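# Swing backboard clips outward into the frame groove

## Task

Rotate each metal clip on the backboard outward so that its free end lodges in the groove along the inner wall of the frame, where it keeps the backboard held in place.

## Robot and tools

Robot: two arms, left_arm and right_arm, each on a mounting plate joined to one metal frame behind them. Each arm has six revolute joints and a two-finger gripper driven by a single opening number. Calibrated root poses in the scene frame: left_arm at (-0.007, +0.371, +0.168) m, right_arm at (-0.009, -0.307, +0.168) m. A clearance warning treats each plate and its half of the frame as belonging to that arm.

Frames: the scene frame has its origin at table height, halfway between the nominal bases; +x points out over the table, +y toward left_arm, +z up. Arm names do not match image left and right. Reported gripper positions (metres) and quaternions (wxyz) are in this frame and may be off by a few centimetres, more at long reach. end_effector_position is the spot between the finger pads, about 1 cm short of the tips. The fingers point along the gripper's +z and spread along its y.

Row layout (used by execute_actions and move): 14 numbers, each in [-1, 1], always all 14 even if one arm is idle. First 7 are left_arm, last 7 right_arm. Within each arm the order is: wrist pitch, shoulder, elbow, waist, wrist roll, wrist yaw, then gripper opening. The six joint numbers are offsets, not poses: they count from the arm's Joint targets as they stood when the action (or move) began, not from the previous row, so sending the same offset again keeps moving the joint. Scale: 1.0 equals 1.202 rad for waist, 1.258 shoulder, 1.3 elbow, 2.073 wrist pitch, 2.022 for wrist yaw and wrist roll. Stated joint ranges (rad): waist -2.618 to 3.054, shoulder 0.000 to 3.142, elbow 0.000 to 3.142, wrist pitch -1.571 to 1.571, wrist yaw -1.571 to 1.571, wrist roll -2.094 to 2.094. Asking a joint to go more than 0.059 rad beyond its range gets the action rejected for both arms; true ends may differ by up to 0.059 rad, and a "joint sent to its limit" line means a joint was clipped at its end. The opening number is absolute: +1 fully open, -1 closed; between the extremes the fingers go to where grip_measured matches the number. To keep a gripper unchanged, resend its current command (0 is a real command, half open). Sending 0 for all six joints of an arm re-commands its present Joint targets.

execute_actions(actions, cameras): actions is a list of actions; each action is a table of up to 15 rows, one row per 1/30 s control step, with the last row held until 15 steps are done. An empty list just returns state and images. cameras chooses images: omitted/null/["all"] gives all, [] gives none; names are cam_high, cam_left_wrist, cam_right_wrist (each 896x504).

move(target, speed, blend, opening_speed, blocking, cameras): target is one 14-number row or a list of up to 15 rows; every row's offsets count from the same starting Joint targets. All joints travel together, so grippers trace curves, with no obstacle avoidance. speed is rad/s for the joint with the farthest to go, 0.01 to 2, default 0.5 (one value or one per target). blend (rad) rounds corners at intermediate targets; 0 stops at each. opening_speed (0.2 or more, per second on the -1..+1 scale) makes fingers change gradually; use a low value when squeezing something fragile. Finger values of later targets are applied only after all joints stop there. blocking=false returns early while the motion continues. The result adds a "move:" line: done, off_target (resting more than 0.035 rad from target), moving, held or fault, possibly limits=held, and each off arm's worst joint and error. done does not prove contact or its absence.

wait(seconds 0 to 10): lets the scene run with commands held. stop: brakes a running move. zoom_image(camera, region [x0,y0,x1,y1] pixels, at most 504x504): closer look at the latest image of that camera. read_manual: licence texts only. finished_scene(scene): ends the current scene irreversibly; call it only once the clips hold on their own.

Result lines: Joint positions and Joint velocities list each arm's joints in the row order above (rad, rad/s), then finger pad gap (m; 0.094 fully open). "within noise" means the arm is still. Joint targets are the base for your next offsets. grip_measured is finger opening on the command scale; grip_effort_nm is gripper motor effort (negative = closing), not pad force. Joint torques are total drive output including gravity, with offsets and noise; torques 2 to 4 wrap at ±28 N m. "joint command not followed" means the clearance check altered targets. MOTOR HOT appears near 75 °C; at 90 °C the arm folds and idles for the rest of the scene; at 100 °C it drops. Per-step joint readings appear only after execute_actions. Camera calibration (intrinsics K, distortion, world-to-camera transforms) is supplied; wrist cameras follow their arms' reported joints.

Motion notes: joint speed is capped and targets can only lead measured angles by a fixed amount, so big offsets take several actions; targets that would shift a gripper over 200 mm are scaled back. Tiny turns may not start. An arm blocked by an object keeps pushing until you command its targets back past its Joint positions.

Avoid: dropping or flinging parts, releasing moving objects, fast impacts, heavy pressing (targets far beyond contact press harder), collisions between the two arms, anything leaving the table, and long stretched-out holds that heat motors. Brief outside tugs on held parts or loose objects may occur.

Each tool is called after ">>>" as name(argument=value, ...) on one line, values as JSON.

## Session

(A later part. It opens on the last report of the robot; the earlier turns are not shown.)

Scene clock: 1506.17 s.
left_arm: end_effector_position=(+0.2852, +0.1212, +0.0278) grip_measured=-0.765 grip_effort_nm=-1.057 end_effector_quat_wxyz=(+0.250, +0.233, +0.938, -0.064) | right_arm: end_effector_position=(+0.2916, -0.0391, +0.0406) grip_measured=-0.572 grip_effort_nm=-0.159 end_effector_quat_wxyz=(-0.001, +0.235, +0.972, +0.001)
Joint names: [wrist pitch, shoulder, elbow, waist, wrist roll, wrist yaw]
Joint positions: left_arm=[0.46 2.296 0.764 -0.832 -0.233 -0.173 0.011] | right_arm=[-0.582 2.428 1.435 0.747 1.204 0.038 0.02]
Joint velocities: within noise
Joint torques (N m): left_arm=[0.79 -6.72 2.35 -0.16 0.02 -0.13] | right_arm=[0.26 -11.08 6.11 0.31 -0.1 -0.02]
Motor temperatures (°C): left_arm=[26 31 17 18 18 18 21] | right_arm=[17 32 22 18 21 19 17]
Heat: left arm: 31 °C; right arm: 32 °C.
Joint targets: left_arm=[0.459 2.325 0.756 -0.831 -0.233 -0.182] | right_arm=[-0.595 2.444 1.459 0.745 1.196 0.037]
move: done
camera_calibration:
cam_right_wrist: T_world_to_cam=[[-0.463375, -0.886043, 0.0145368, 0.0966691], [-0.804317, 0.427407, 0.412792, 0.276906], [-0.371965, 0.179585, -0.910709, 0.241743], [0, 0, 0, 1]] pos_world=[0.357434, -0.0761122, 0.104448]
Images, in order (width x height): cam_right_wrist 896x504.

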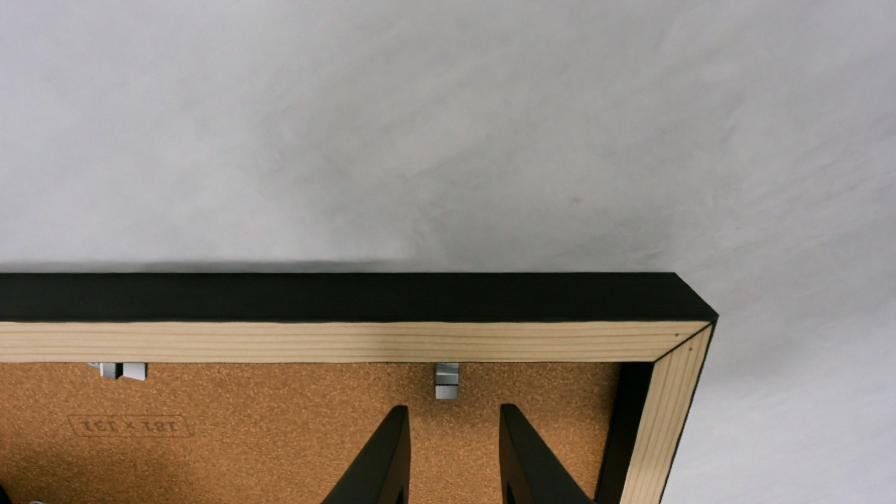

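>>> move(target=[[0,0,0,0,0,0,-0.82,0.0275,0.033,0.0062,0.0133,0.0101,0,-0.574]], speed=0.1, cameras=["cam_right_wrist"])

>>> zoom_image(camera="cam_right_wrist", region=[350, 324, 560, 464])

Scene clock: 1519.77 s.
left_arm: end_effector_position=(+0.2852, +0.1212, +0.0278) grip_measured=-0.765 grip_effort_nm=-1.057 end_effector_quat_wxyz=(+0.250, +0.233, +0.938, -0.064) | right_arm: end_effector_position=(+0.2914, -0.0359, +0.0263) grip_measured=-0.572 grip_effort_nm=-0.154 end_effector_quat_wxyz=(+0.000, +0.235, +0.972, +0.002)
Joint names: [wrist pitch, shoulder, elbow, waist, wrist roll, wrist yaw]
Joint positions: left_arm=[0.46 2.296 0.764 -0.832 -0.233 -0.173 0.011] | right_arm=[-0.546 2.469 1.443 0.752 1.209 0.038 0.02]
Joint velocities: within noise
Joint torques (N m): left_arm=[0.83 -6.83 2.39 -0.18 0.04 -0.13] | right_arm=[0.46 -11.22 6 1.43 0.03 -0.02]
Motor temperatures (°C): left_arm=[26 31 17 18 18 18 21] | right_arm=[17 33 22 18 21 19 17]
Heat: left arm: 31 °C; right arm: 33 °C.
Joint targets: left_arm=[0.459 2.325 0.756 -0.831 -0.233 -0.182] | right_arm=[-0.538 2.485 1.467 0.761 1.216 0.037]
move: done
camera_calibration:
cam_right_wrist: T_world_to_cam=[[-0.463855, -0.885836, 0.0115227, 0.0998037], [-0.805091, 0.42693, 0.411776, 0.281592], [-0.369685, 0.181727, -0.911212, 0.227544], [0, 0, 0, 1]] pos_world=[0.357121, -0.0731613, 0.0902381]
Images, in order (width x height): cam_right_wrist 896x504.

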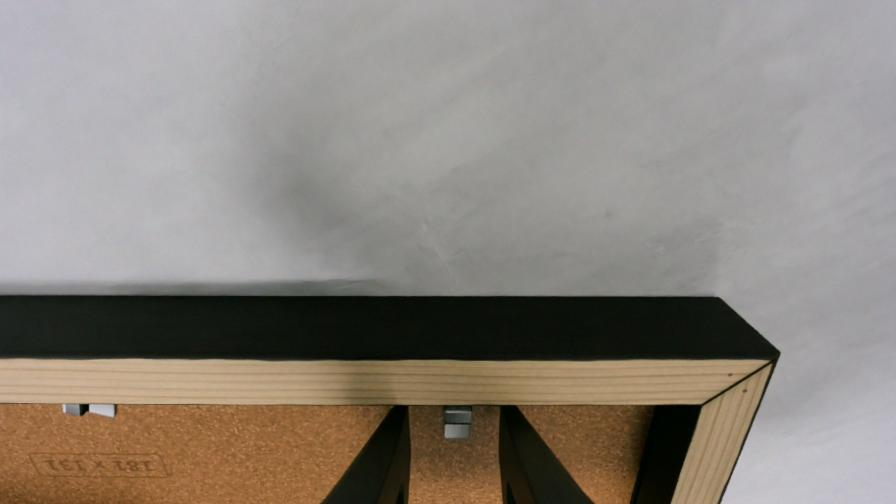

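Scaled by 2.400.

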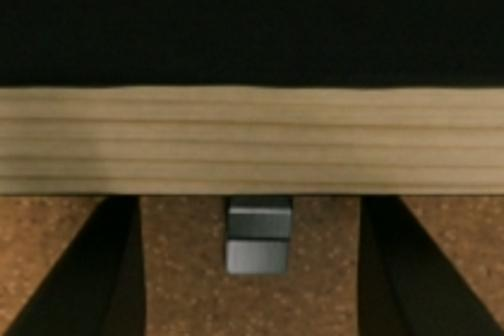

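>>> move(target=[0,0,0,0,0,0,-0.82,0.0072,0.0135,0.001,0,0,0,-0.574], speed=0.1)

Scene clock: 1562.30 s.
left_arm: end_effector_position=(+0.2852, +0.1212, +0.0278) grip_measured=-0.765 grip_effort_nm=-1.053 end_effector_quat_wxyz=(+0.250, +0.233, +0.938, -0.064) | right_arm: end_effector_position=(+0.2915, -0.0356, +0.0213) grip_measured=-0.572 grip_effort_nm=-0.154 end_effector_quat_wxyz=(+0.000, +0.235, +0.972, +0.003)
Joint names: [wrist pitch, shoulder, elbow, waist, wrist roll, wrist yaw]
Joint positions: left_arm=[0.46 2.296 0.764 -0.832 -0.233 -0.173 0.011] | right_arm=[-0.533 2.483 1.444 0.752 1.21 0.038 0.02]
Joint velocities: within noise
Joint torques (N m): left_arm=[0.83 -6.78 2.37 -0.29 0 -0.15] | right_arm=[0.47 -10.96 5.97 1.4 0.04 -0.03]
Motor temperatures (°C): left_arm=[26 30 17 18 18 18 21] | right_arm=[17 31 24 18 21 19 17]
Heat: left arm: 30 °C; right arm: 31 °C.
Joint targets: left_arm=[0.459 2.325 0.756 -0.831 -0.233 -0.182] | right_arm=[-0.523 2.502 1.469 0.761 1.217 0.037]
move: done
camera_calibration:
cam_left_wrist: T_world_to_cam=[[-0.472345, -0.880921, -0.0294808, 0.247477], [-0.876488, 0.472973, -0.089809, 0.233942], [0.0930582, -0.0165812, -0.995523, 0.0873413], [0, 0, 0, 1]] pos_world=[0.313814, 0.108807, 0.115256]
cam_right_wrist: T_world_to_cam=[[-0.464563, -0.885474, 0.0108077, 0.100411], [-0.804984, 0.427357, 0.411542, 0.283555], [-0.369028, 0.182487, -0.911327, 0.222782], [0, 0, 0, 1]] pos_world=[0.357118, -0.0729226, 0.0852466]

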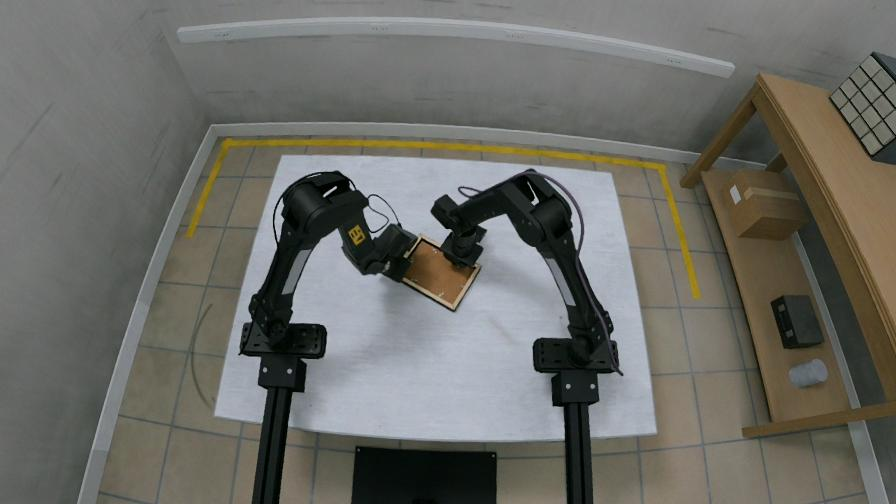

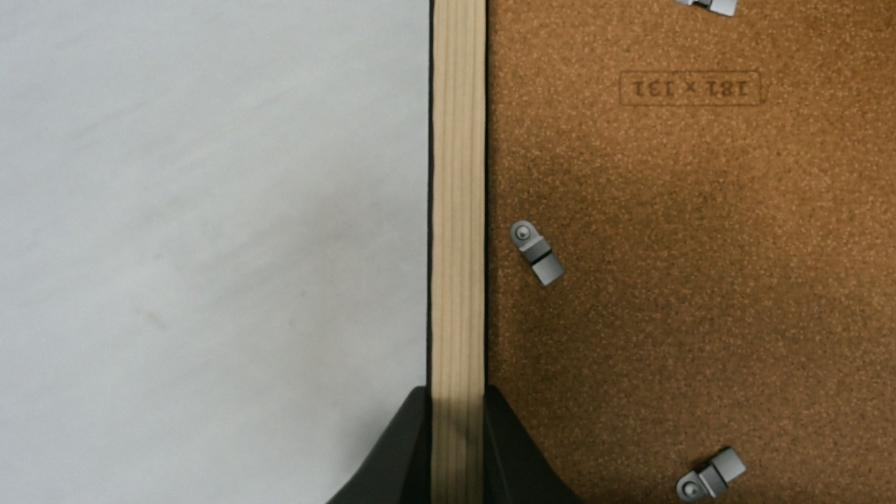

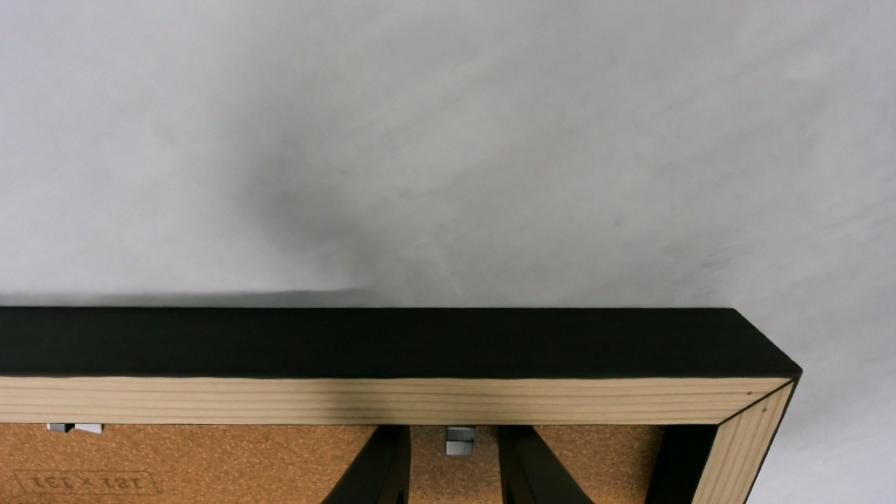

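>>> move(target=[[0,0,0,0,0,0,-0.82,0.0012,0.003,0,0,0,0,-0.574],[0,0,0,0,0,0,-0.82,0.0012,0.003,0,0,0,0,-0.94]], speed=0.1, opening_speed=0.2)

>>> zoom_image(camera="cam_right_wrist", region=[330, 380, 580, 504])

Scene clock: 1572.30 s.
left_arm: end_effector_position=(+0.2852, +0.1212, +0.0278) grip_measured=-0.765 grip_effort_nm=-1.053 end_effector_quat_wxyz=(+0.250, +0.233, +0.938, -0.064) | right_arm: end_effector_position=(+0.2907, -0.0364, +0.0212) grip_measured=-0.938 grip_effort_nm=-0.852 end_effector_quat_wxyz=(-0.001, +0.236, +0.972, +0.001)
Joint names: [wrist pitch, shoulder, elbow, waist, wrist roll, wrist yaw]
Joint positions: left_arm=[0.46 2.296 0.764 -0.832 -0.233 -0.173 0.011] | right_arm=[-0.537 2.483 1.444 0.752 1.211 0.038 0.003]
Joint velocities: left_arm=[within noise] | right_arm=[-0.051 -0.012 -0.007 -0.002 -0.007 0.037 -0.004]
Joint torques (N m): left_arm=[0.8 -6.76 2.54 -0.21 0.01 -0.13] | right_arm=[0.54 -10.65 5.94 1.42 0.04 -0.03]
Motor temperatures (°C): left_arm=[26 30 17 18 18 18 21] | right_arm=[17 32 23 18 21 19 17]
Heat: left arm: 30 °C; right arm: 32 °C.
Joint targets: left_arm=[0.459 2.325 0.756 -0.831 -0.233 -0.182] | right_arm=[-0.521 2.506 1.469 0.761 1.216 0.037]
move: done
camera_calibration:
cam_left_wrist: T_world_to_cam=[[-0.472345, -0.880921, -0.0294808, 0.247477], [-0.876488, 0.472973, -0.089809, 0.233942], [0.0930582, -0.0165812, -0.995523, 0.0873413], [0, 0, 0, 1]] pos_world=[0.313814, 0.108807, 0.115256]
cam_right_wrist: T_world_to_cam=[[-0.465376, -0.884982, 0.0152335, 0.0994785], [-0.803276, 0.429513, 0.412632, 0.282874], [-0.371715, 0.179792, -0.91077, 0.223168], [0, 0, 0, 1]] pos_world=[0.356476, -0.0735851, 0.0850162]

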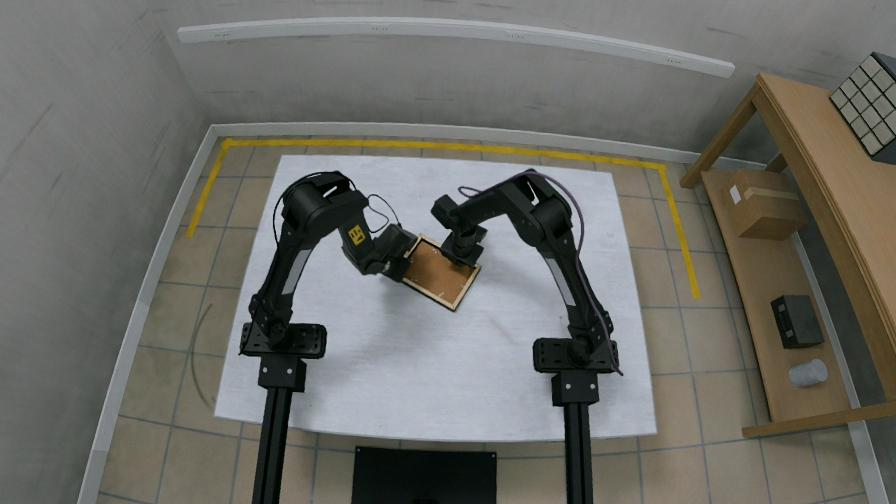

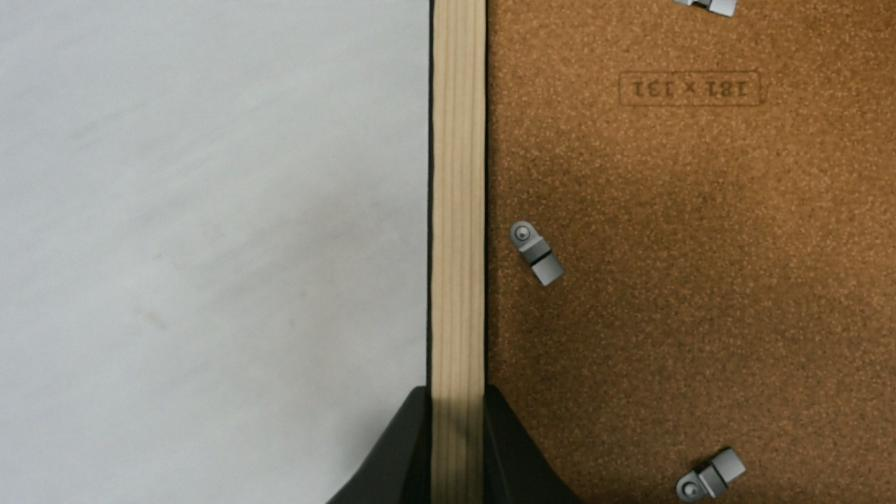

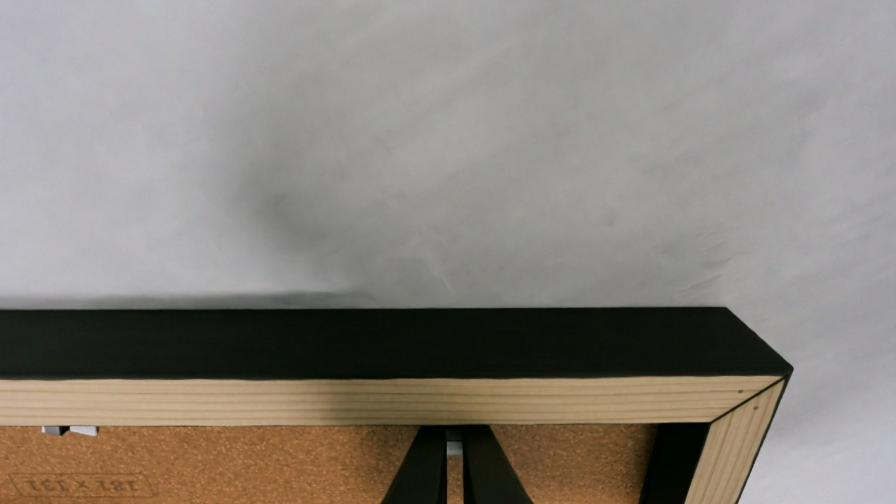

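Scaled by 2.016.

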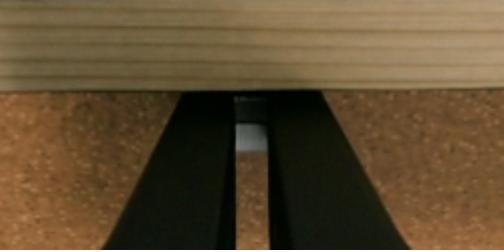

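>>> move(target=[0,0,0,0,0,0,-0.82,0,0,0,0,-0.198,0,-0.96], speed=0.3, opening_speed=0.2, cameras=["cam_right_wrist","cam_left_wrist"])

>>> zoom_image(camera="cam_right_wrist", region=[330, 380, 580, 504])

Scene clock: 1587.27 s.
left_arm: end_effector_position=(+0.2852, +0.1212, +0.0278) grip_measured=-0.765 grip_effort_nm=-1.062 end_effector_quat_wxyz=(+0.250, +0.233, +0.938, -0.064) | right_arm: end_effector_position=(+0.2902, -0.0378, +0.0212) grip_measured=-0.949 grip_effort_nm=-1.077 end_effector_quat_wxyz=(-0.001, +0.046, +0.999, -0.003)
Joint names: [wrist pitch, shoulder, elbow, waist, wrist roll, wrist yaw]
Joint positions: left_arm=[0.46 2.296 0.764 -0.832 -0.233 -0.173 0.011] | right_arm=[-0.542 2.483 1.444 0.752 0.826 0.042 0.002]
Joint velocities: within noise
Joint torques (N m): left_arm=[0.77 -6.65 2.36 -0.25 0.01 -0.15] | right_arm=[0.58 -10.65 5.96 1.4 -0.13 -0.07]
Motor temperatures (°C): left_arm=[26 30 17 18 18 18 21] | right_arm=[17 33 23 18 21 19 18]
Heat: left arm: 30 °C; right arm: 33 °C.
Joint targets: left_arm=[0.459 2.325 0.756 -0.831 -0.233 -0.182] | right_arm=[-0.521 2.506 1.469 0.761 0.816 0.037]
move: done
camera_calibration:
cam_left_wrist: T_world_to_cam=[[-0.472345, -0.880921, -0.0294808, 0.247477], [-0.876488, 0.472973, -0.089809, 0.233942], [0.0930582, -0.0165812, -0.995523, 0.0873413], [0, 0, 0, 1]] pos_world=[0.313814, 0.108807, 0.115256]
cam_right_wrist: T_world_to_cam=[[-0.0991786, -0.994843, 0.0212191, -0.0125404], [-0.90536, 0.0990652, 0.412928, 0.30016], [-0.412901, 0.0217427, -0.910516, 0.229192], [0, 0, 0, 1]] pos_world=[0.365143, -0.0471944, 0.0850049]
Images, in order (width x height): cam_left_wrist 896x504, cam_right_wrist 896x504.

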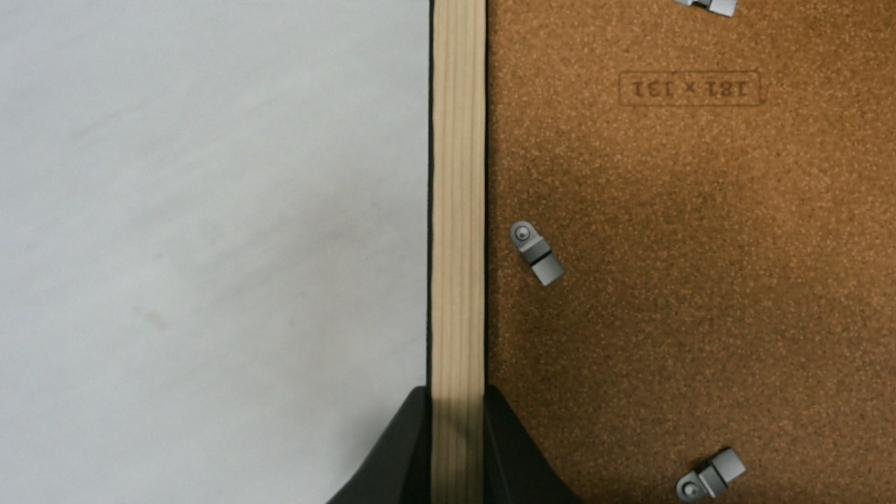

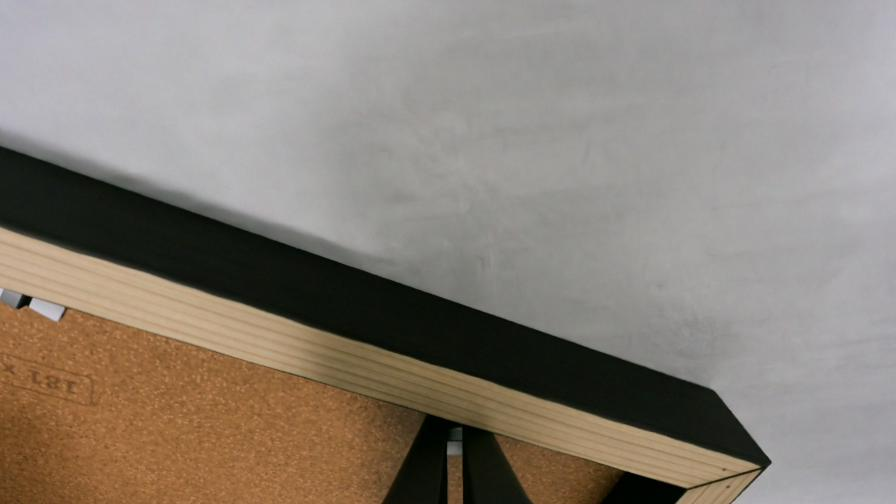

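Scaled by 2.016.

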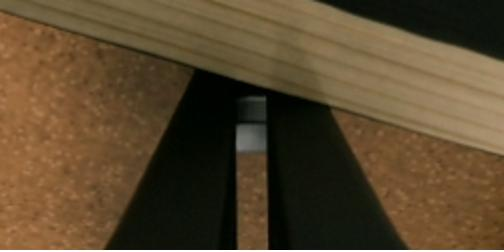

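>>> move(target=[[0,0,0,0,0,0,-0.82,-0.0048,0,0,-0.005,-0.19,0,-0.96],[0,0,0,0,0,0,-0.82,-0.0048,0,0,-0.0125,-0.579,0,-0.96]], speed=0.4, blend=0.1, cameras=["cam_right_wrist","cam_high"])

>>> zoom_image(camera="cam_right_wrist", region=[330, 380, 580, 504])

Scene clock: 1628.27 s.
left_arm: end_effector_position=(+0.2852, +0.1212, +0.0278) grip_measured=-0.765 grip_effort_nm=-1.067 end_effector_quat_wxyz=(+0.250, +0.233, +0.938, -0.064) | right_arm: end_effector_position=(+0.2922, -0.0419, +0.0213) grip_measured=-0.949 grip_effort_nm=-1.077 end_effector_quat_wxyz=(-0.004, -0.512, +0.859, -0.009)
Joint names: [wrist pitch, shoulder, elbow, waist, wrist roll, wrist yaw]
Joint positions: left_arm=[0.46 2.296 0.764 -0.832 -0.233 -0.173 0.011] | right_arm=[-0.549 2.483 1.445 0.747 -0.345 0.056 0.002]
Joint velocities: within noise
Joint torques (N m): left_arm=[0.85 -6.78 2.37 -0.14 0.04 -0.12] | right_arm=[0.53 -10.61 5.87 0.39 -0.12 -0.2]
Motor temperatures (°C): left_arm=[26 30 17 18 18 18 21] | right_arm=[17 33 23 18 21 19 19]
Heat: left arm: 30 °C; right arm: 33 °C.
Joint targets: left_arm=[0.459 2.325 0.756 -0.831 -0.233 -0.182] | right_arm=[-0.531 2.506 1.469 0.745 -0.355 0.037]
move: done
camera_calibration:
cam_right_wrist: T_world_to_cam=[[0.875983, -0.481546, 0.0276948, -0.279927], [-0.446309, -0.787432, 0.425158, 0.130824], [-0.182925, -0.384792, -0.904695, 0.145852], [0, 0, 0, 1]] pos_world=[0.330279, 0.0243406, 0.0840835]
Images, in order (width x height): cam_high 896x504, cam_right_wrist 896x504.

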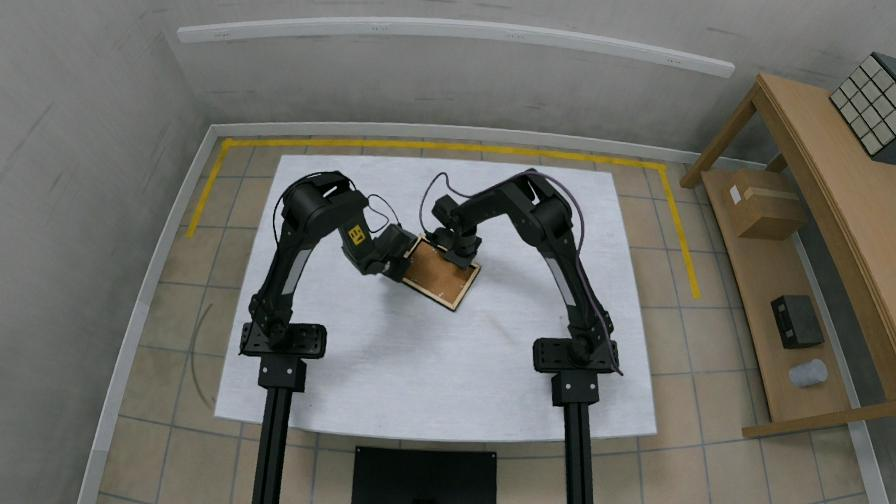

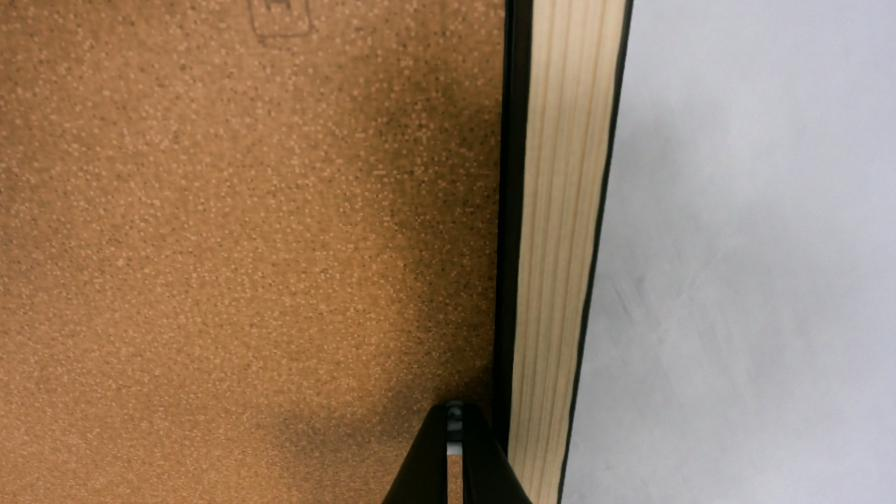

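Scaled by 2.016.

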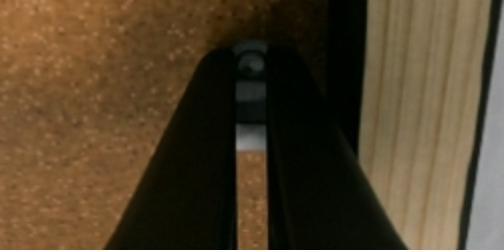

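>>> move(target=[0,0,0,0,0,0,-0.82,0.001,0,0,-0.0025,-0.139,0,-0.96], speed=0.4, cameras=["cam_right_wrist"])

>>> zoom_image(camera="cam_right_wrist", region=[330, 380, 580, 504])

Scene clock: 1635.17 s.
left_arm: end_effector_position=(+0.2852, +0.1212, +0.0278) grip_measured=-0.765 grip_effort_nm=-1.057 end_effector_quat_wxyz=(+0.250, +0.233, +0.938, -0.064) | right_arm: end_effector_position=(+0.2927, -0.0424, +0.0212) grip_measured=-0.950 grip_effort_nm=-1.072 end_effector_quat_wxyz=(-0.005, -0.624, +0.781, -0.009)
Joint names: [wrist pitch, shoulder, elbow, waist, wrist roll, wrist yaw]
Joint positions: left_arm=[0.46 2.296 0.764 -0.832 -0.233 -0.173 0.011] | right_arm=[-0.548 2.483 1.445 0.746 -0.619 0.057 0.002]
Joint velocities: within noise
Joint torques (N m): left_arm=[0.8 -6.65 2.4 -0.23 0.02 -0.15] | right_arm=[0.54 -10.65 5.86 0.25 -0.21 -0.2]
Motor temperatures (°C): left_arm=[26 30 17 18 18 18 21] | right_arm=[17 33 23 18 21 19 19]
Heat: left arm: 30 °C; right arm: 33 °C.
Joint targets: left_arm=[0.459 2.325 0.756 -0.831 -0.233 -0.182] | right_arm=[-0.529 2.506 1.469 0.743 -0.636 0.037]
move: done
camera_calibration:
cam_right_wrist: T_world_to_cam=[[0.973421, -0.227776, 0.0238696, -0.298341], [-0.21588, -0.877759, 0.427709, 0.059352], [-0.0764702, -0.421493, -0.903601, 0.112999], [0, 0, 0, 1]] pos_world=[0.311865, 0.03177, 0.083842]
Images, in order (width x height): cam_right_wrist 896x504.

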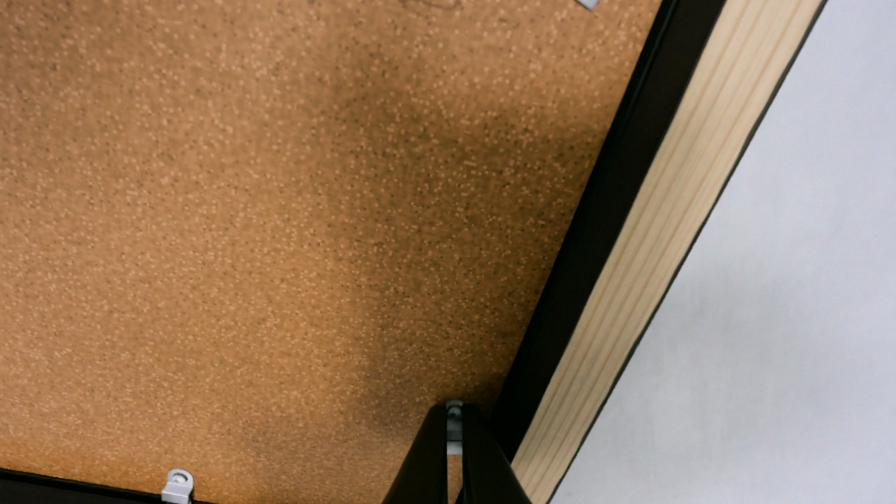

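Scaled by 2.016.

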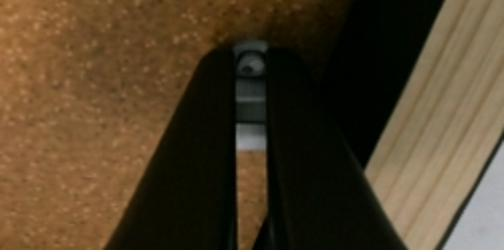

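>>> move(target=[[0,0,0,0,0,0,-0.82,0,0,0,0,0,0,-0.8],[0,0,0,0,0,0,-0.82,-0.0357,-0.0882,0,0,0,0,-0.8],[0,0,0,0,0,0,-0.82,-0.0251,-0.097,-0.0515,-0.0316,0.1236,0,-0.4]], speed=[0.1,0.15,0.3], opening_speed=0.8, cameras=["cam_right_wrist"])

>>> zoom_image(camera="cam_right_wrist", region=[330, 320, 620, 504])

Scene clock: 1685.43 s.
left_arm: end_effector_position=(+0.2852, +0.1212, +0.0278) grip_measured=-0.765 grip_effort_nm=-1.057 end_effector_quat_wxyz=(+0.250, +0.233, +0.938, -0.064) | right_arm: end_effector_position=(+0.2941, -0.0587, +0.0364) grip_measured=-0.402 grip_effort_nm=0.066 end_effector_quat_wxyz=(-0.013, -0.517, +0.856, -0.007)
Joint names: [wrist pitch, shoulder, elbow, waist, wrist roll, wrist yaw]
Joint positions: left_arm=[0.46 2.296 0.764 -0.832 -0.233 -0.173 0.011] | right_arm=[-0.587 2.426 1.412 0.711 -0.393 0.049 0.028]
Joint velocities: within noise
Joint torques (N m): left_arm=[0.87 -6.79 2.45 -0.28 0.01 -0.13] | right_arm=[0.38 -16.5 3.54 0.05 0.04 -0.14]
Motor temperatures (°C): left_arm=[26 30 17 18 18 18 21] | right_arm=[17 34 23 18 21 19 19]
Heat: left arm: 30 °C; right arm: 34 °C.
Joint targets: left_arm=[0.459 2.325 0.756 -0.831 -0.233 -0.182] | right_arm=[-0.581 2.384 1.402 0.705 -0.386 0.037]
move: off_target (right_arm); target 3's new numbers were sent with right_arm's shoulder 0.042 rad from that target; right_arm: the shoulder is farthest, 0.042 rad from its target
camera_calibration:
cam_right_wrist: T_world_to_cam=[[0.881873, -0.471264, 0.0145066, -0.290768], [-0.429406, -0.790079, 0.437476, 0.106418], [-0.194705, -0.392027, -0.899113, 0.156324], [0, 0, 0, 1]] pos_world=[0.332554, 0.00833364, 0.0982158]
Images, in order (width x height): cam_right_wrist 896x504.

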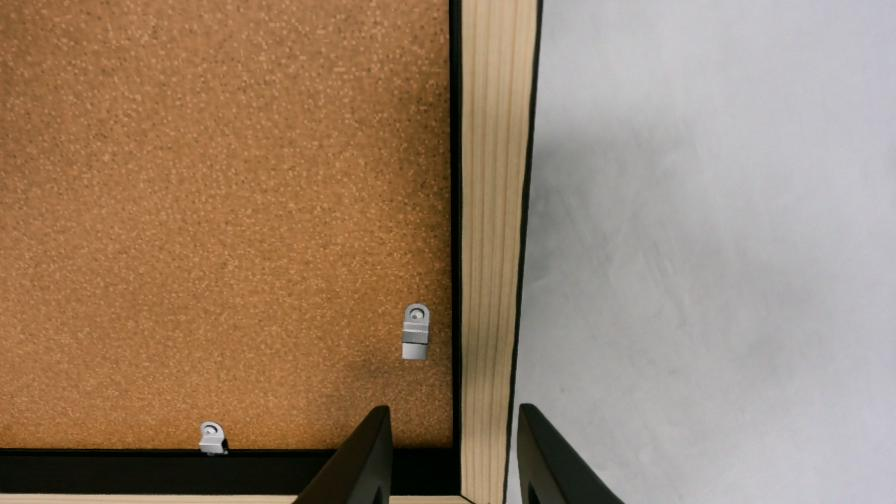

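Scaled by 1.738.

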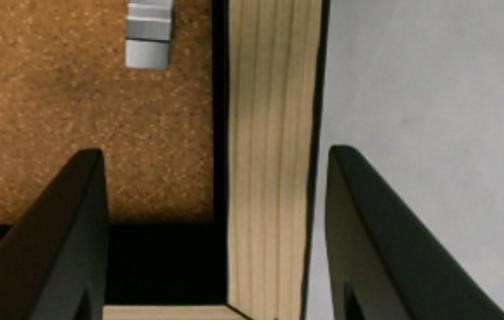

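>>> move(target=[0,0,0,0,0,0,-0.82,0.0222,0.0644,0.03,0.0067,0,0,-0.35], speed=0.15, cameras=["cam_right_wrist"])

>>> zoom_image(camera="cam_right_wrist", region=[330, 320, 620, 504])

Scene clock: 1728.57 s.
left_arm: end_effector_position=(+0.2852, +0.1212, +0.0278) grip_measured=-0.765 grip_effort_nm=-1.067 end_effector_quat_wxyz=(+0.250, +0.233, +0.938, -0.064) | right_arm: end_effector_position=(+0.2981, -0.0549, +0.0273) grip_measured=-0.352 grip_effort_nm=0.066 end_effector_quat_wxyz=(-0.003, -0.517, +0.856, -0.005)
Joint names: [wrist pitch, shoulder, elbow, waist, wrist roll, wrist yaw]
Joint positions: left_arm=[0.46 2.296 0.764 -0.832 -0.233 -0.173 0.011] | right_arm=[-0.546 2.452 1.416 0.711 -0.392 0.049 0.03]
Joint velocities: within noise
Joint torques (N m): left_arm=[0.82 -6.84 2.37 -0.27 0.02 -0.16] | right_arm=[0.46 -11.37 5.93 0.76 0.03 -0.13]
Motor temperatures (°C): left_arm=[26 30 17 18 18 18 21] | right_arm=[17 36 22 18 21 19 18]
Heat: left arm: 30 °C; right arm: 36 °C.
Joint targets: left_arm=[0.459 2.325 0.756 -0.831 -0.233 -0.182] | right_arm=[-0.534 2.465 1.441 0.713 -0.386 0.037]
move: done
camera_calibration:
cam_right_wrist: T_world_to_cam=[[0.881056, -0.472508, 0.0218224, -0.292387], [-0.436742, -0.794915, 0.42115, 0.117471], [-0.18165, -0.380588, -0.906728, 0.147328], [0, 0, 0, 1]] pos_world=[0.335676, 0.0112956, 0.0904939]
Images, in order (width x height): cam_right_wrist 896x504.

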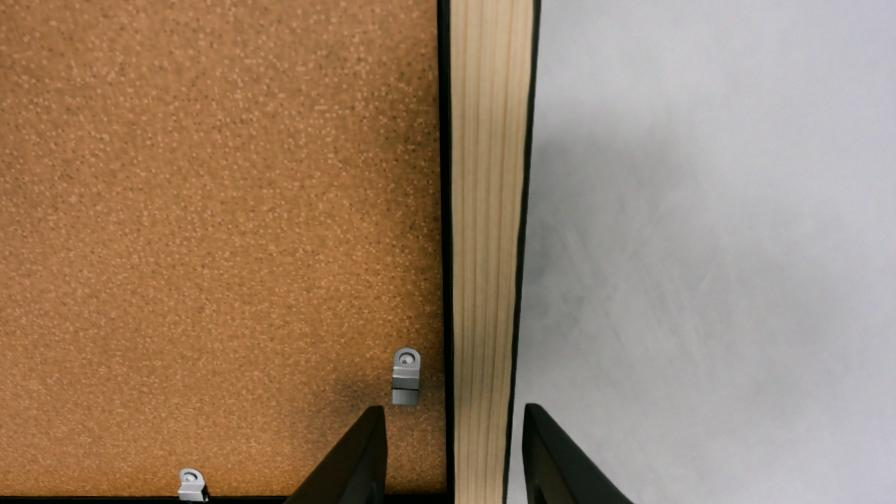

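Scaled by 1.738.

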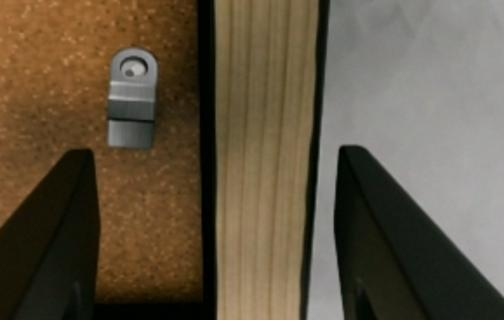

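>>> move(target=[0,0,0,0,0,0,-0.82,0.001,0.0072,0.0069,0.0025,-0.0193,-0.0052,-0.35], speed=0.15, cameras=["cam_right_wrist"])

>>> zoom_image(camera="cam_right_wrist", region=[330, 320, 620, 504])

Scene clock: 1758.13 s.
left_arm: end_effector_position=(+0.2852, +0.1212, +0.0278) grip_measured=-0.765 grip_effort_nm=-1.053 end_effector_quat_wxyz=(+0.250, +0.233, +0.938, -0.064) | right_arm: end_effector_position=(+0.2994, -0.0516, +0.0268) grip_measured=-0.352 grip_effort_nm=0.066 end_effector_quat_wxyz=(-0.001, -0.527, +0.850, +0.000)
Joint names: [wrist pitch, shoulder, elbow, waist, wrist roll, wrist yaw]
Joint positions: left_arm=[0.46 2.296 0.764 -0.832 -0.233 -0.173 0.011] | right_arm=[-0.543 2.458 1.425 0.711 -0.417 0.04 0.03]
Joint velocities: within noise
Joint torques (N m): left_arm=[0.83 -6.71 2.55 -0.24 0.03 -0.11] | right_arm=[0.47 -11.1 5.97 1.02 -0.12 -0.17]
Motor temperatures (°C): left_arm=[26 30 17 18 18 18 21] | right_arm=[17 32 23 18 21 19 18]
Heat: left arm: 30 °C; right arm: 32 °C.
Joint targets: left_arm=[0.459 2.325 0.756 -0.831 -0.233 -0.182] | right_arm=[-0.533 2.474 1.450 0.716 -0.425 0.027]
move: done
camera_calibration:
cam_right_wrist: T_world_to_cam=[[0.892215, -0.451338, 0.0157289, -0.294103], [-0.416959, -0.809874, 0.412614, 0.114398], [-0.17349, -0.374698, -0.91077, 0.146337], [0, 0, 0, 1]] pos_world=[0.33549, 0.0147403, 0.0907027]
Images, in order (width x height): cam_right_wrist 896x504.

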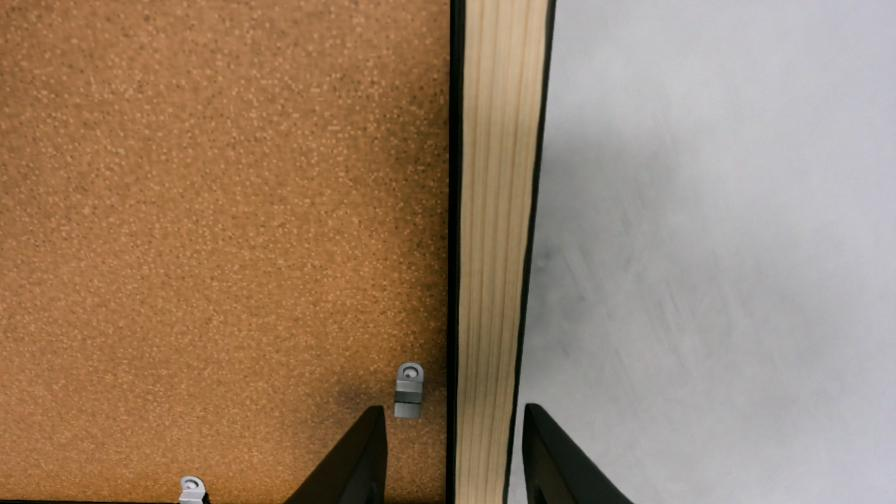

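Scaled by 1.738.

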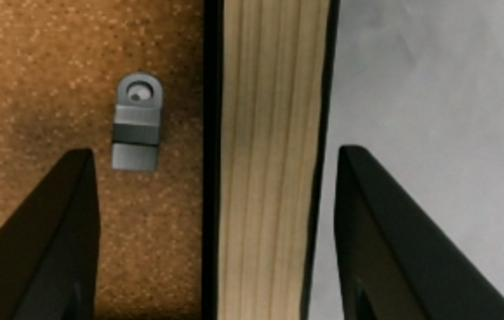

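>>> move(target=[[0,0,0,0,0,0,-0.82,-0.004,0.005,0.0112,0.0025,0.0015,0,-0.35],[0,0,0,0,0,0,-0.82,0.0043,0.0235,0.012,0.0025,0.0015,0,-0.35]], speed=0.1, cameras=["cam_right_wrist"])

>>> zoom_image(camera="cam_right_wrist", region=[330, 320, 620, 504])

Scene clock: 1767.93 s.
left_arm: end_effector_position=(+0.2852, +0.1212, +0.0278) grip_measured=-0.765 grip_effort_nm=-1.057 end_effector_quat_wxyz=(+0.250, +0.233, +0.938, -0.064) | right_arm: end_effector_position=(+0.3021, -0.0487, +0.0210) grip_measured=-0.352 grip_effort_nm=0.061 end_effector_quat_wxyz=(+0.001, -0.528, +0.850, +0.001)
Joint names: [wrist pitch, shoulder, elbow, waist, wrist roll, wrist yaw]
Joint positions: left_arm=[0.46 2.296 0.764 -0.832 -0.233 -0.173 0.011] | right_arm=[-0.536 2.482 1.445 0.711 -0.418 0.039 0.03]
Joint velocities: within noise
Joint torques (N m): left_arm=[0.84 -6.78 2.36 -0.2 0.03 -0.14] | right_arm=[0.5 -10.74 5.67 1.4 -0.08 -0.14]
Motor temperatures (°C): left_arm=[26 30 17 18 18 18 21] | right_arm=[17 32 24 18 21 19 18]
Heat: left arm: 30 °C; right arm: 32 °C.
Joint targets: left_arm=[0.459 2.325 0.756 -0.831 -0.233 -0.182] | right_arm=[-0.523 2.503 1.465 0.719 -0.422 0.027]
move: done
camera_calibration:
cam_right_wrist: T_world_to_cam=[[0.892483, -0.450814, 0.0155416, -0.295176], [-0.417001, -0.811425, 0.409511, 0.120315], [-0.172003, -0.371962, -0.912173, 0.142301], [0, 0, 0, 1]] pos_world=[0.338087, 0.0174877, 0.0851209]
Images, in order (width x height): cam_right_wrist 896x504.

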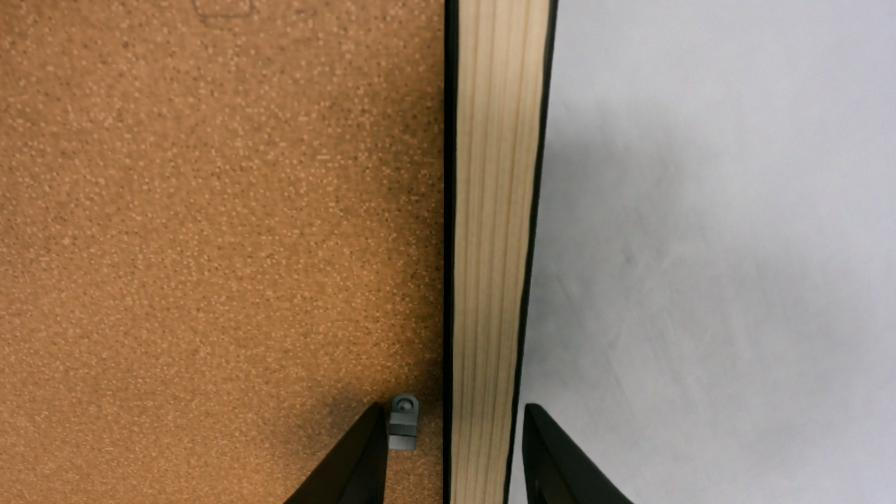

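Scaled by 1.738.

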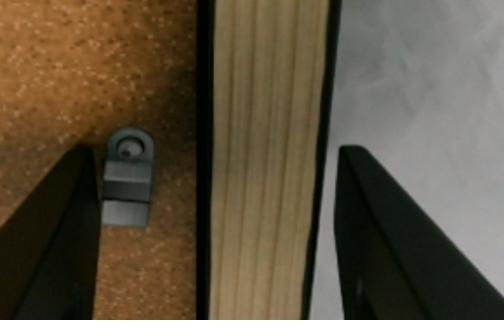

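>>> move(target=[[0,0,0,0,0,0,-0.82,0.001,0.003,0,0,0,0,-0.35],[0,0,0,0,0,0,-0.82,0.001,0.003,0,0,0,0,-0.56]], speed=0.1, opening_speed=0.2, cameras=["cam_right_wrist"])

>>> zoom_image(camera="cam_right_wrist", region=[330, 320, 620, 504])

Scene clock: 1778.57 s.
left_arm: end_effector_position=(+0.2853, +0.1213, +0.0278) grip_measured=-0.765 grip_effort_nm=-1.057 end_effector_quat_wxyz=(+0.250, +0.233, +0.938, -0.064) | right_arm: end_effector_position=(+0.3021, -0.0485, +0.0209) grip_measured=-0.555 grip_effort_nm=-0.305 end_effector_quat_wxyz=(+0.001, -0.528, +0.850, +0.001)
Joint names: [wrist pitch, shoulder, elbow, waist, wrist roll, wrist yaw]
Joint positions: left_arm=[0.46 2.296 0.764 -0.832 -0.233 -0.173 0.011] | right_arm=[-0.535 2.482 1.445 0.711 -0.418 0.038 0.021]
Joint velocities: within noise
Joint torques (N m): left_arm=[0.82 -6.72 2.4 -0.12 0.02 -0.13] | right_arm=[0.51 -10.44 5.64 1.37 -0.08 -0.13]
Motor temperatures (°C): left_arm=[26 30 17 18 18 18 21] | right_arm=[17 32 23 18 21 19 18]
Heat: left arm: 30 °C; right arm: 32 °C.
Joint targets: left_arm=[0.459 2.325 0.756 -0.831 -0.233 -0.182] | right_arm=[-0.522 2.507 1.465 0.719 -0.422 0.027]
move: done
camera_calibration:
cam_right_wrist: T_world_to_cam=[[0.892483, -0.450843, 0.0146435, -0.294999], [-0.416832, -0.811879, 0.408782, 0.120466], [-0.172408, -0.370935, -0.912515, 0.142417], [0, 0, 0, 1]] pos_world=[0.338049, 0.0176329, 0.0850331]
Images, in order (width x height): cam_right_wrist 896x504.

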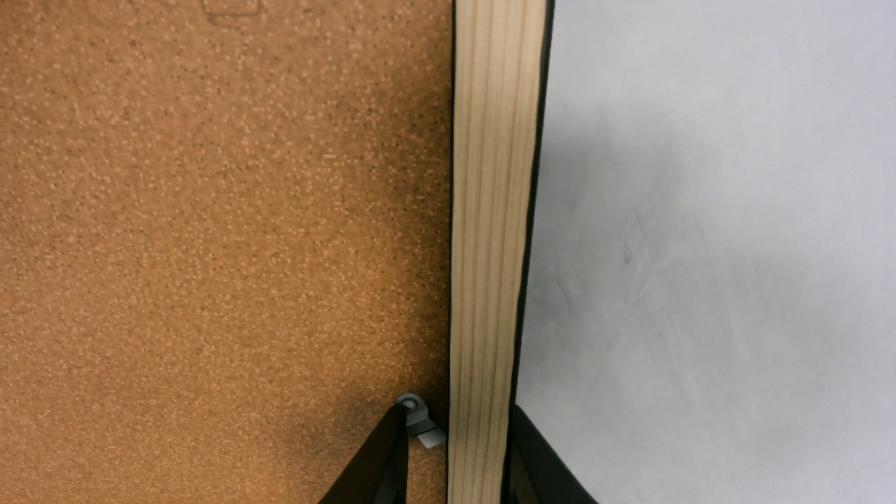

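Scaled by 1.738.

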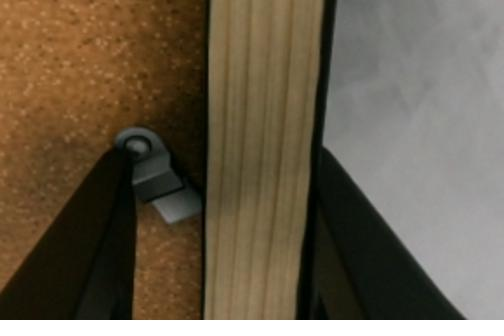

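>>> move(target=[0,0,0,0,0,0,-0.82,0,0,0,0,0,0,-0.62], opening_speed=0.2, cameras=["cam_right_wrist"])

>>> zoom_image(camera="cam_right_wrist", region=[330, 320, 620, 504])

Scene clock: 1781.77 s.
left_arm: end_effector_position=(+0.2853, +0.1215, +0.0278) grip_measured=-0.765 grip_effort_nm=-1.057 end_effector_quat_wxyz=(+0.250, +0.233, +0.938, -0.063) | right_arm: end_effector_position=(+0.3030, -0.0492, +0.0214) grip_measured=-0.615 grip_effort_nm=-0.300 end_effector_quat_wxyz=(+0.001, -0.529, +0.849, -0.002)
Joint names: [wrist pitch, shoulder, elbow, waist, wrist roll, wrist yaw]
Joint positions: left_arm=[0.459 2.296 0.764 -0.832 -0.233 -0.175 0.011] | right_arm=[-0.539 2.482 1.448 0.711 -0.421 0.044 0.018]
Joint velocities: within noise
Joint torques (N m): left_arm=[0.84 -6.63 2.44 -0.14 0.03 -0.15] | right_arm=[0.56 -10.51 5.42 1.36 -0.04 -0.19]
Motor temperatures (°C): left_arm=[26 30 17 18 18 18 21] | right_arm=[17 32 23 18 21 19 18]
Heat: left arm: 30 °C; right arm: 32 °C.
Joint targets: left_arm=[0.459 2.325 0.756 -0.831 -0.233 -0.182] | right_arm=[-0.521 2.507 1.465 0.719 -0.422 0.027]
move: done
camera_calibration:
cam_right_wrist: T_world_to_cam=[[0.89399, -0.447649, 0.0197843, -0.296539], [-0.415257, -0.811095, 0.41193, 0.119563], [-0.168353, -0.376477, -0.911001, 0.14128], [0, 0, 0, 1]] pos_world=[0.338537, 0.0174204, 0.0853218]
Images, in order (width x height): cam_right_wrist 896x504.

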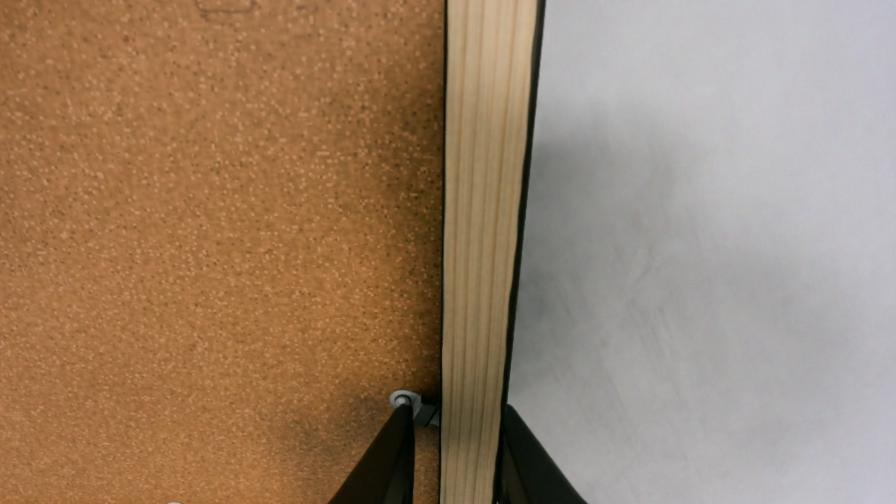

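Scaled by 1.738.

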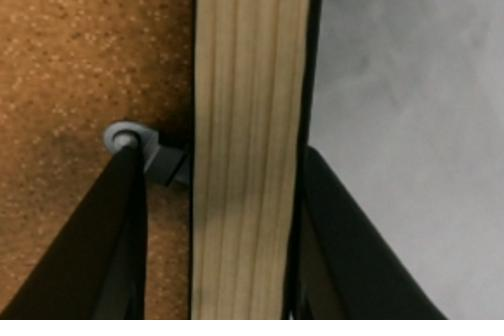

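>>> move(target=[0,0,0,0,0,0,-0.82,0,0,0,0,0,0,-0.66], opening_speed=0.2, cameras=["cam_right_wrist"])

>>> zoom_image(camera="cam_right_wrist", region=[330, 320, 620, 504])

Scene clock: 1784.63 s.
left_arm: end_effector_position=(+0.2853, +0.1215, +0.0278) grip_measured=-0.765 grip_effort_nm=-1.072 end_effector_quat_wxyz=(+0.250, +0.233, +0.938, -0.063) | right_arm: end_effector_position=(+0.3034, -0.0494, +0.0214) grip_measured=-0.653 grip_effort_nm=-0.398 end_effector_quat_wxyz=(+0.001, -0.529, +0.849, -0.003)
Joint names: [wrist pitch, shoulder, elbow, waist, wrist roll, wrist yaw]
Joint positions: left_arm=[0.459 2.296 0.764 -0.832 -0.233 -0.175 0.011] | right_arm=[-0.538 2.482 1.448 0.711 -0.421 0.046 0.016]
Joint velocities: within noise
Joint torques (N m): left_arm=[0.84 -6.8 2.45 -0.25 -0.01 -0.12] | right_arm=[0.55 -10.43 5.44 1.37 -0.04 -0.21]
Motor temperatures (°C): left_arm=[26 30 17 18 18 18 21] | right_arm=[17 32 23 18 21 19 18]
Heat: left arm: 30 °C; right arm: 32 °C.
Joint targets: left_arm=[0.459 2.325 0.756 -0.831 -0.233 -0.182] | right_arm=[-0.522 2.507 1.465 0.719 -0.422 0.027]
move: done
camera_calibration:
cam_right_wrist: T_world_to_cam=[[0.893927, -0.447646, 0.0225355, -0.29709], [-0.41623, -0.810436, 0.412245, 0.119871], [-0.166276, -0.377897, -0.910794, 0.140562], [0, 0, 0, 1]] pos_world=[0.338843, 0.0172746, 0.0853013]
Images, in order (width x height): cam_right_wrist 896x504.

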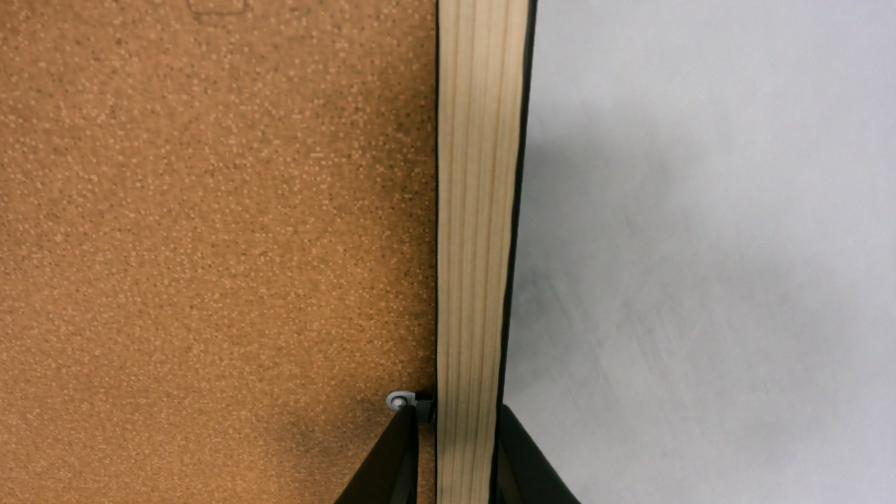

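Scaled by 1.738.

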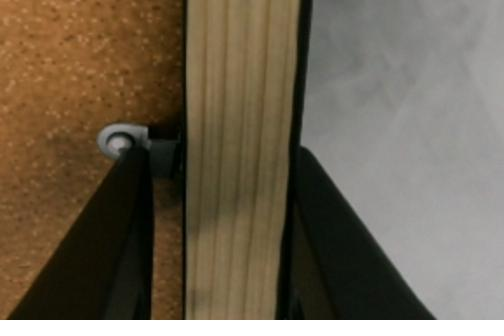

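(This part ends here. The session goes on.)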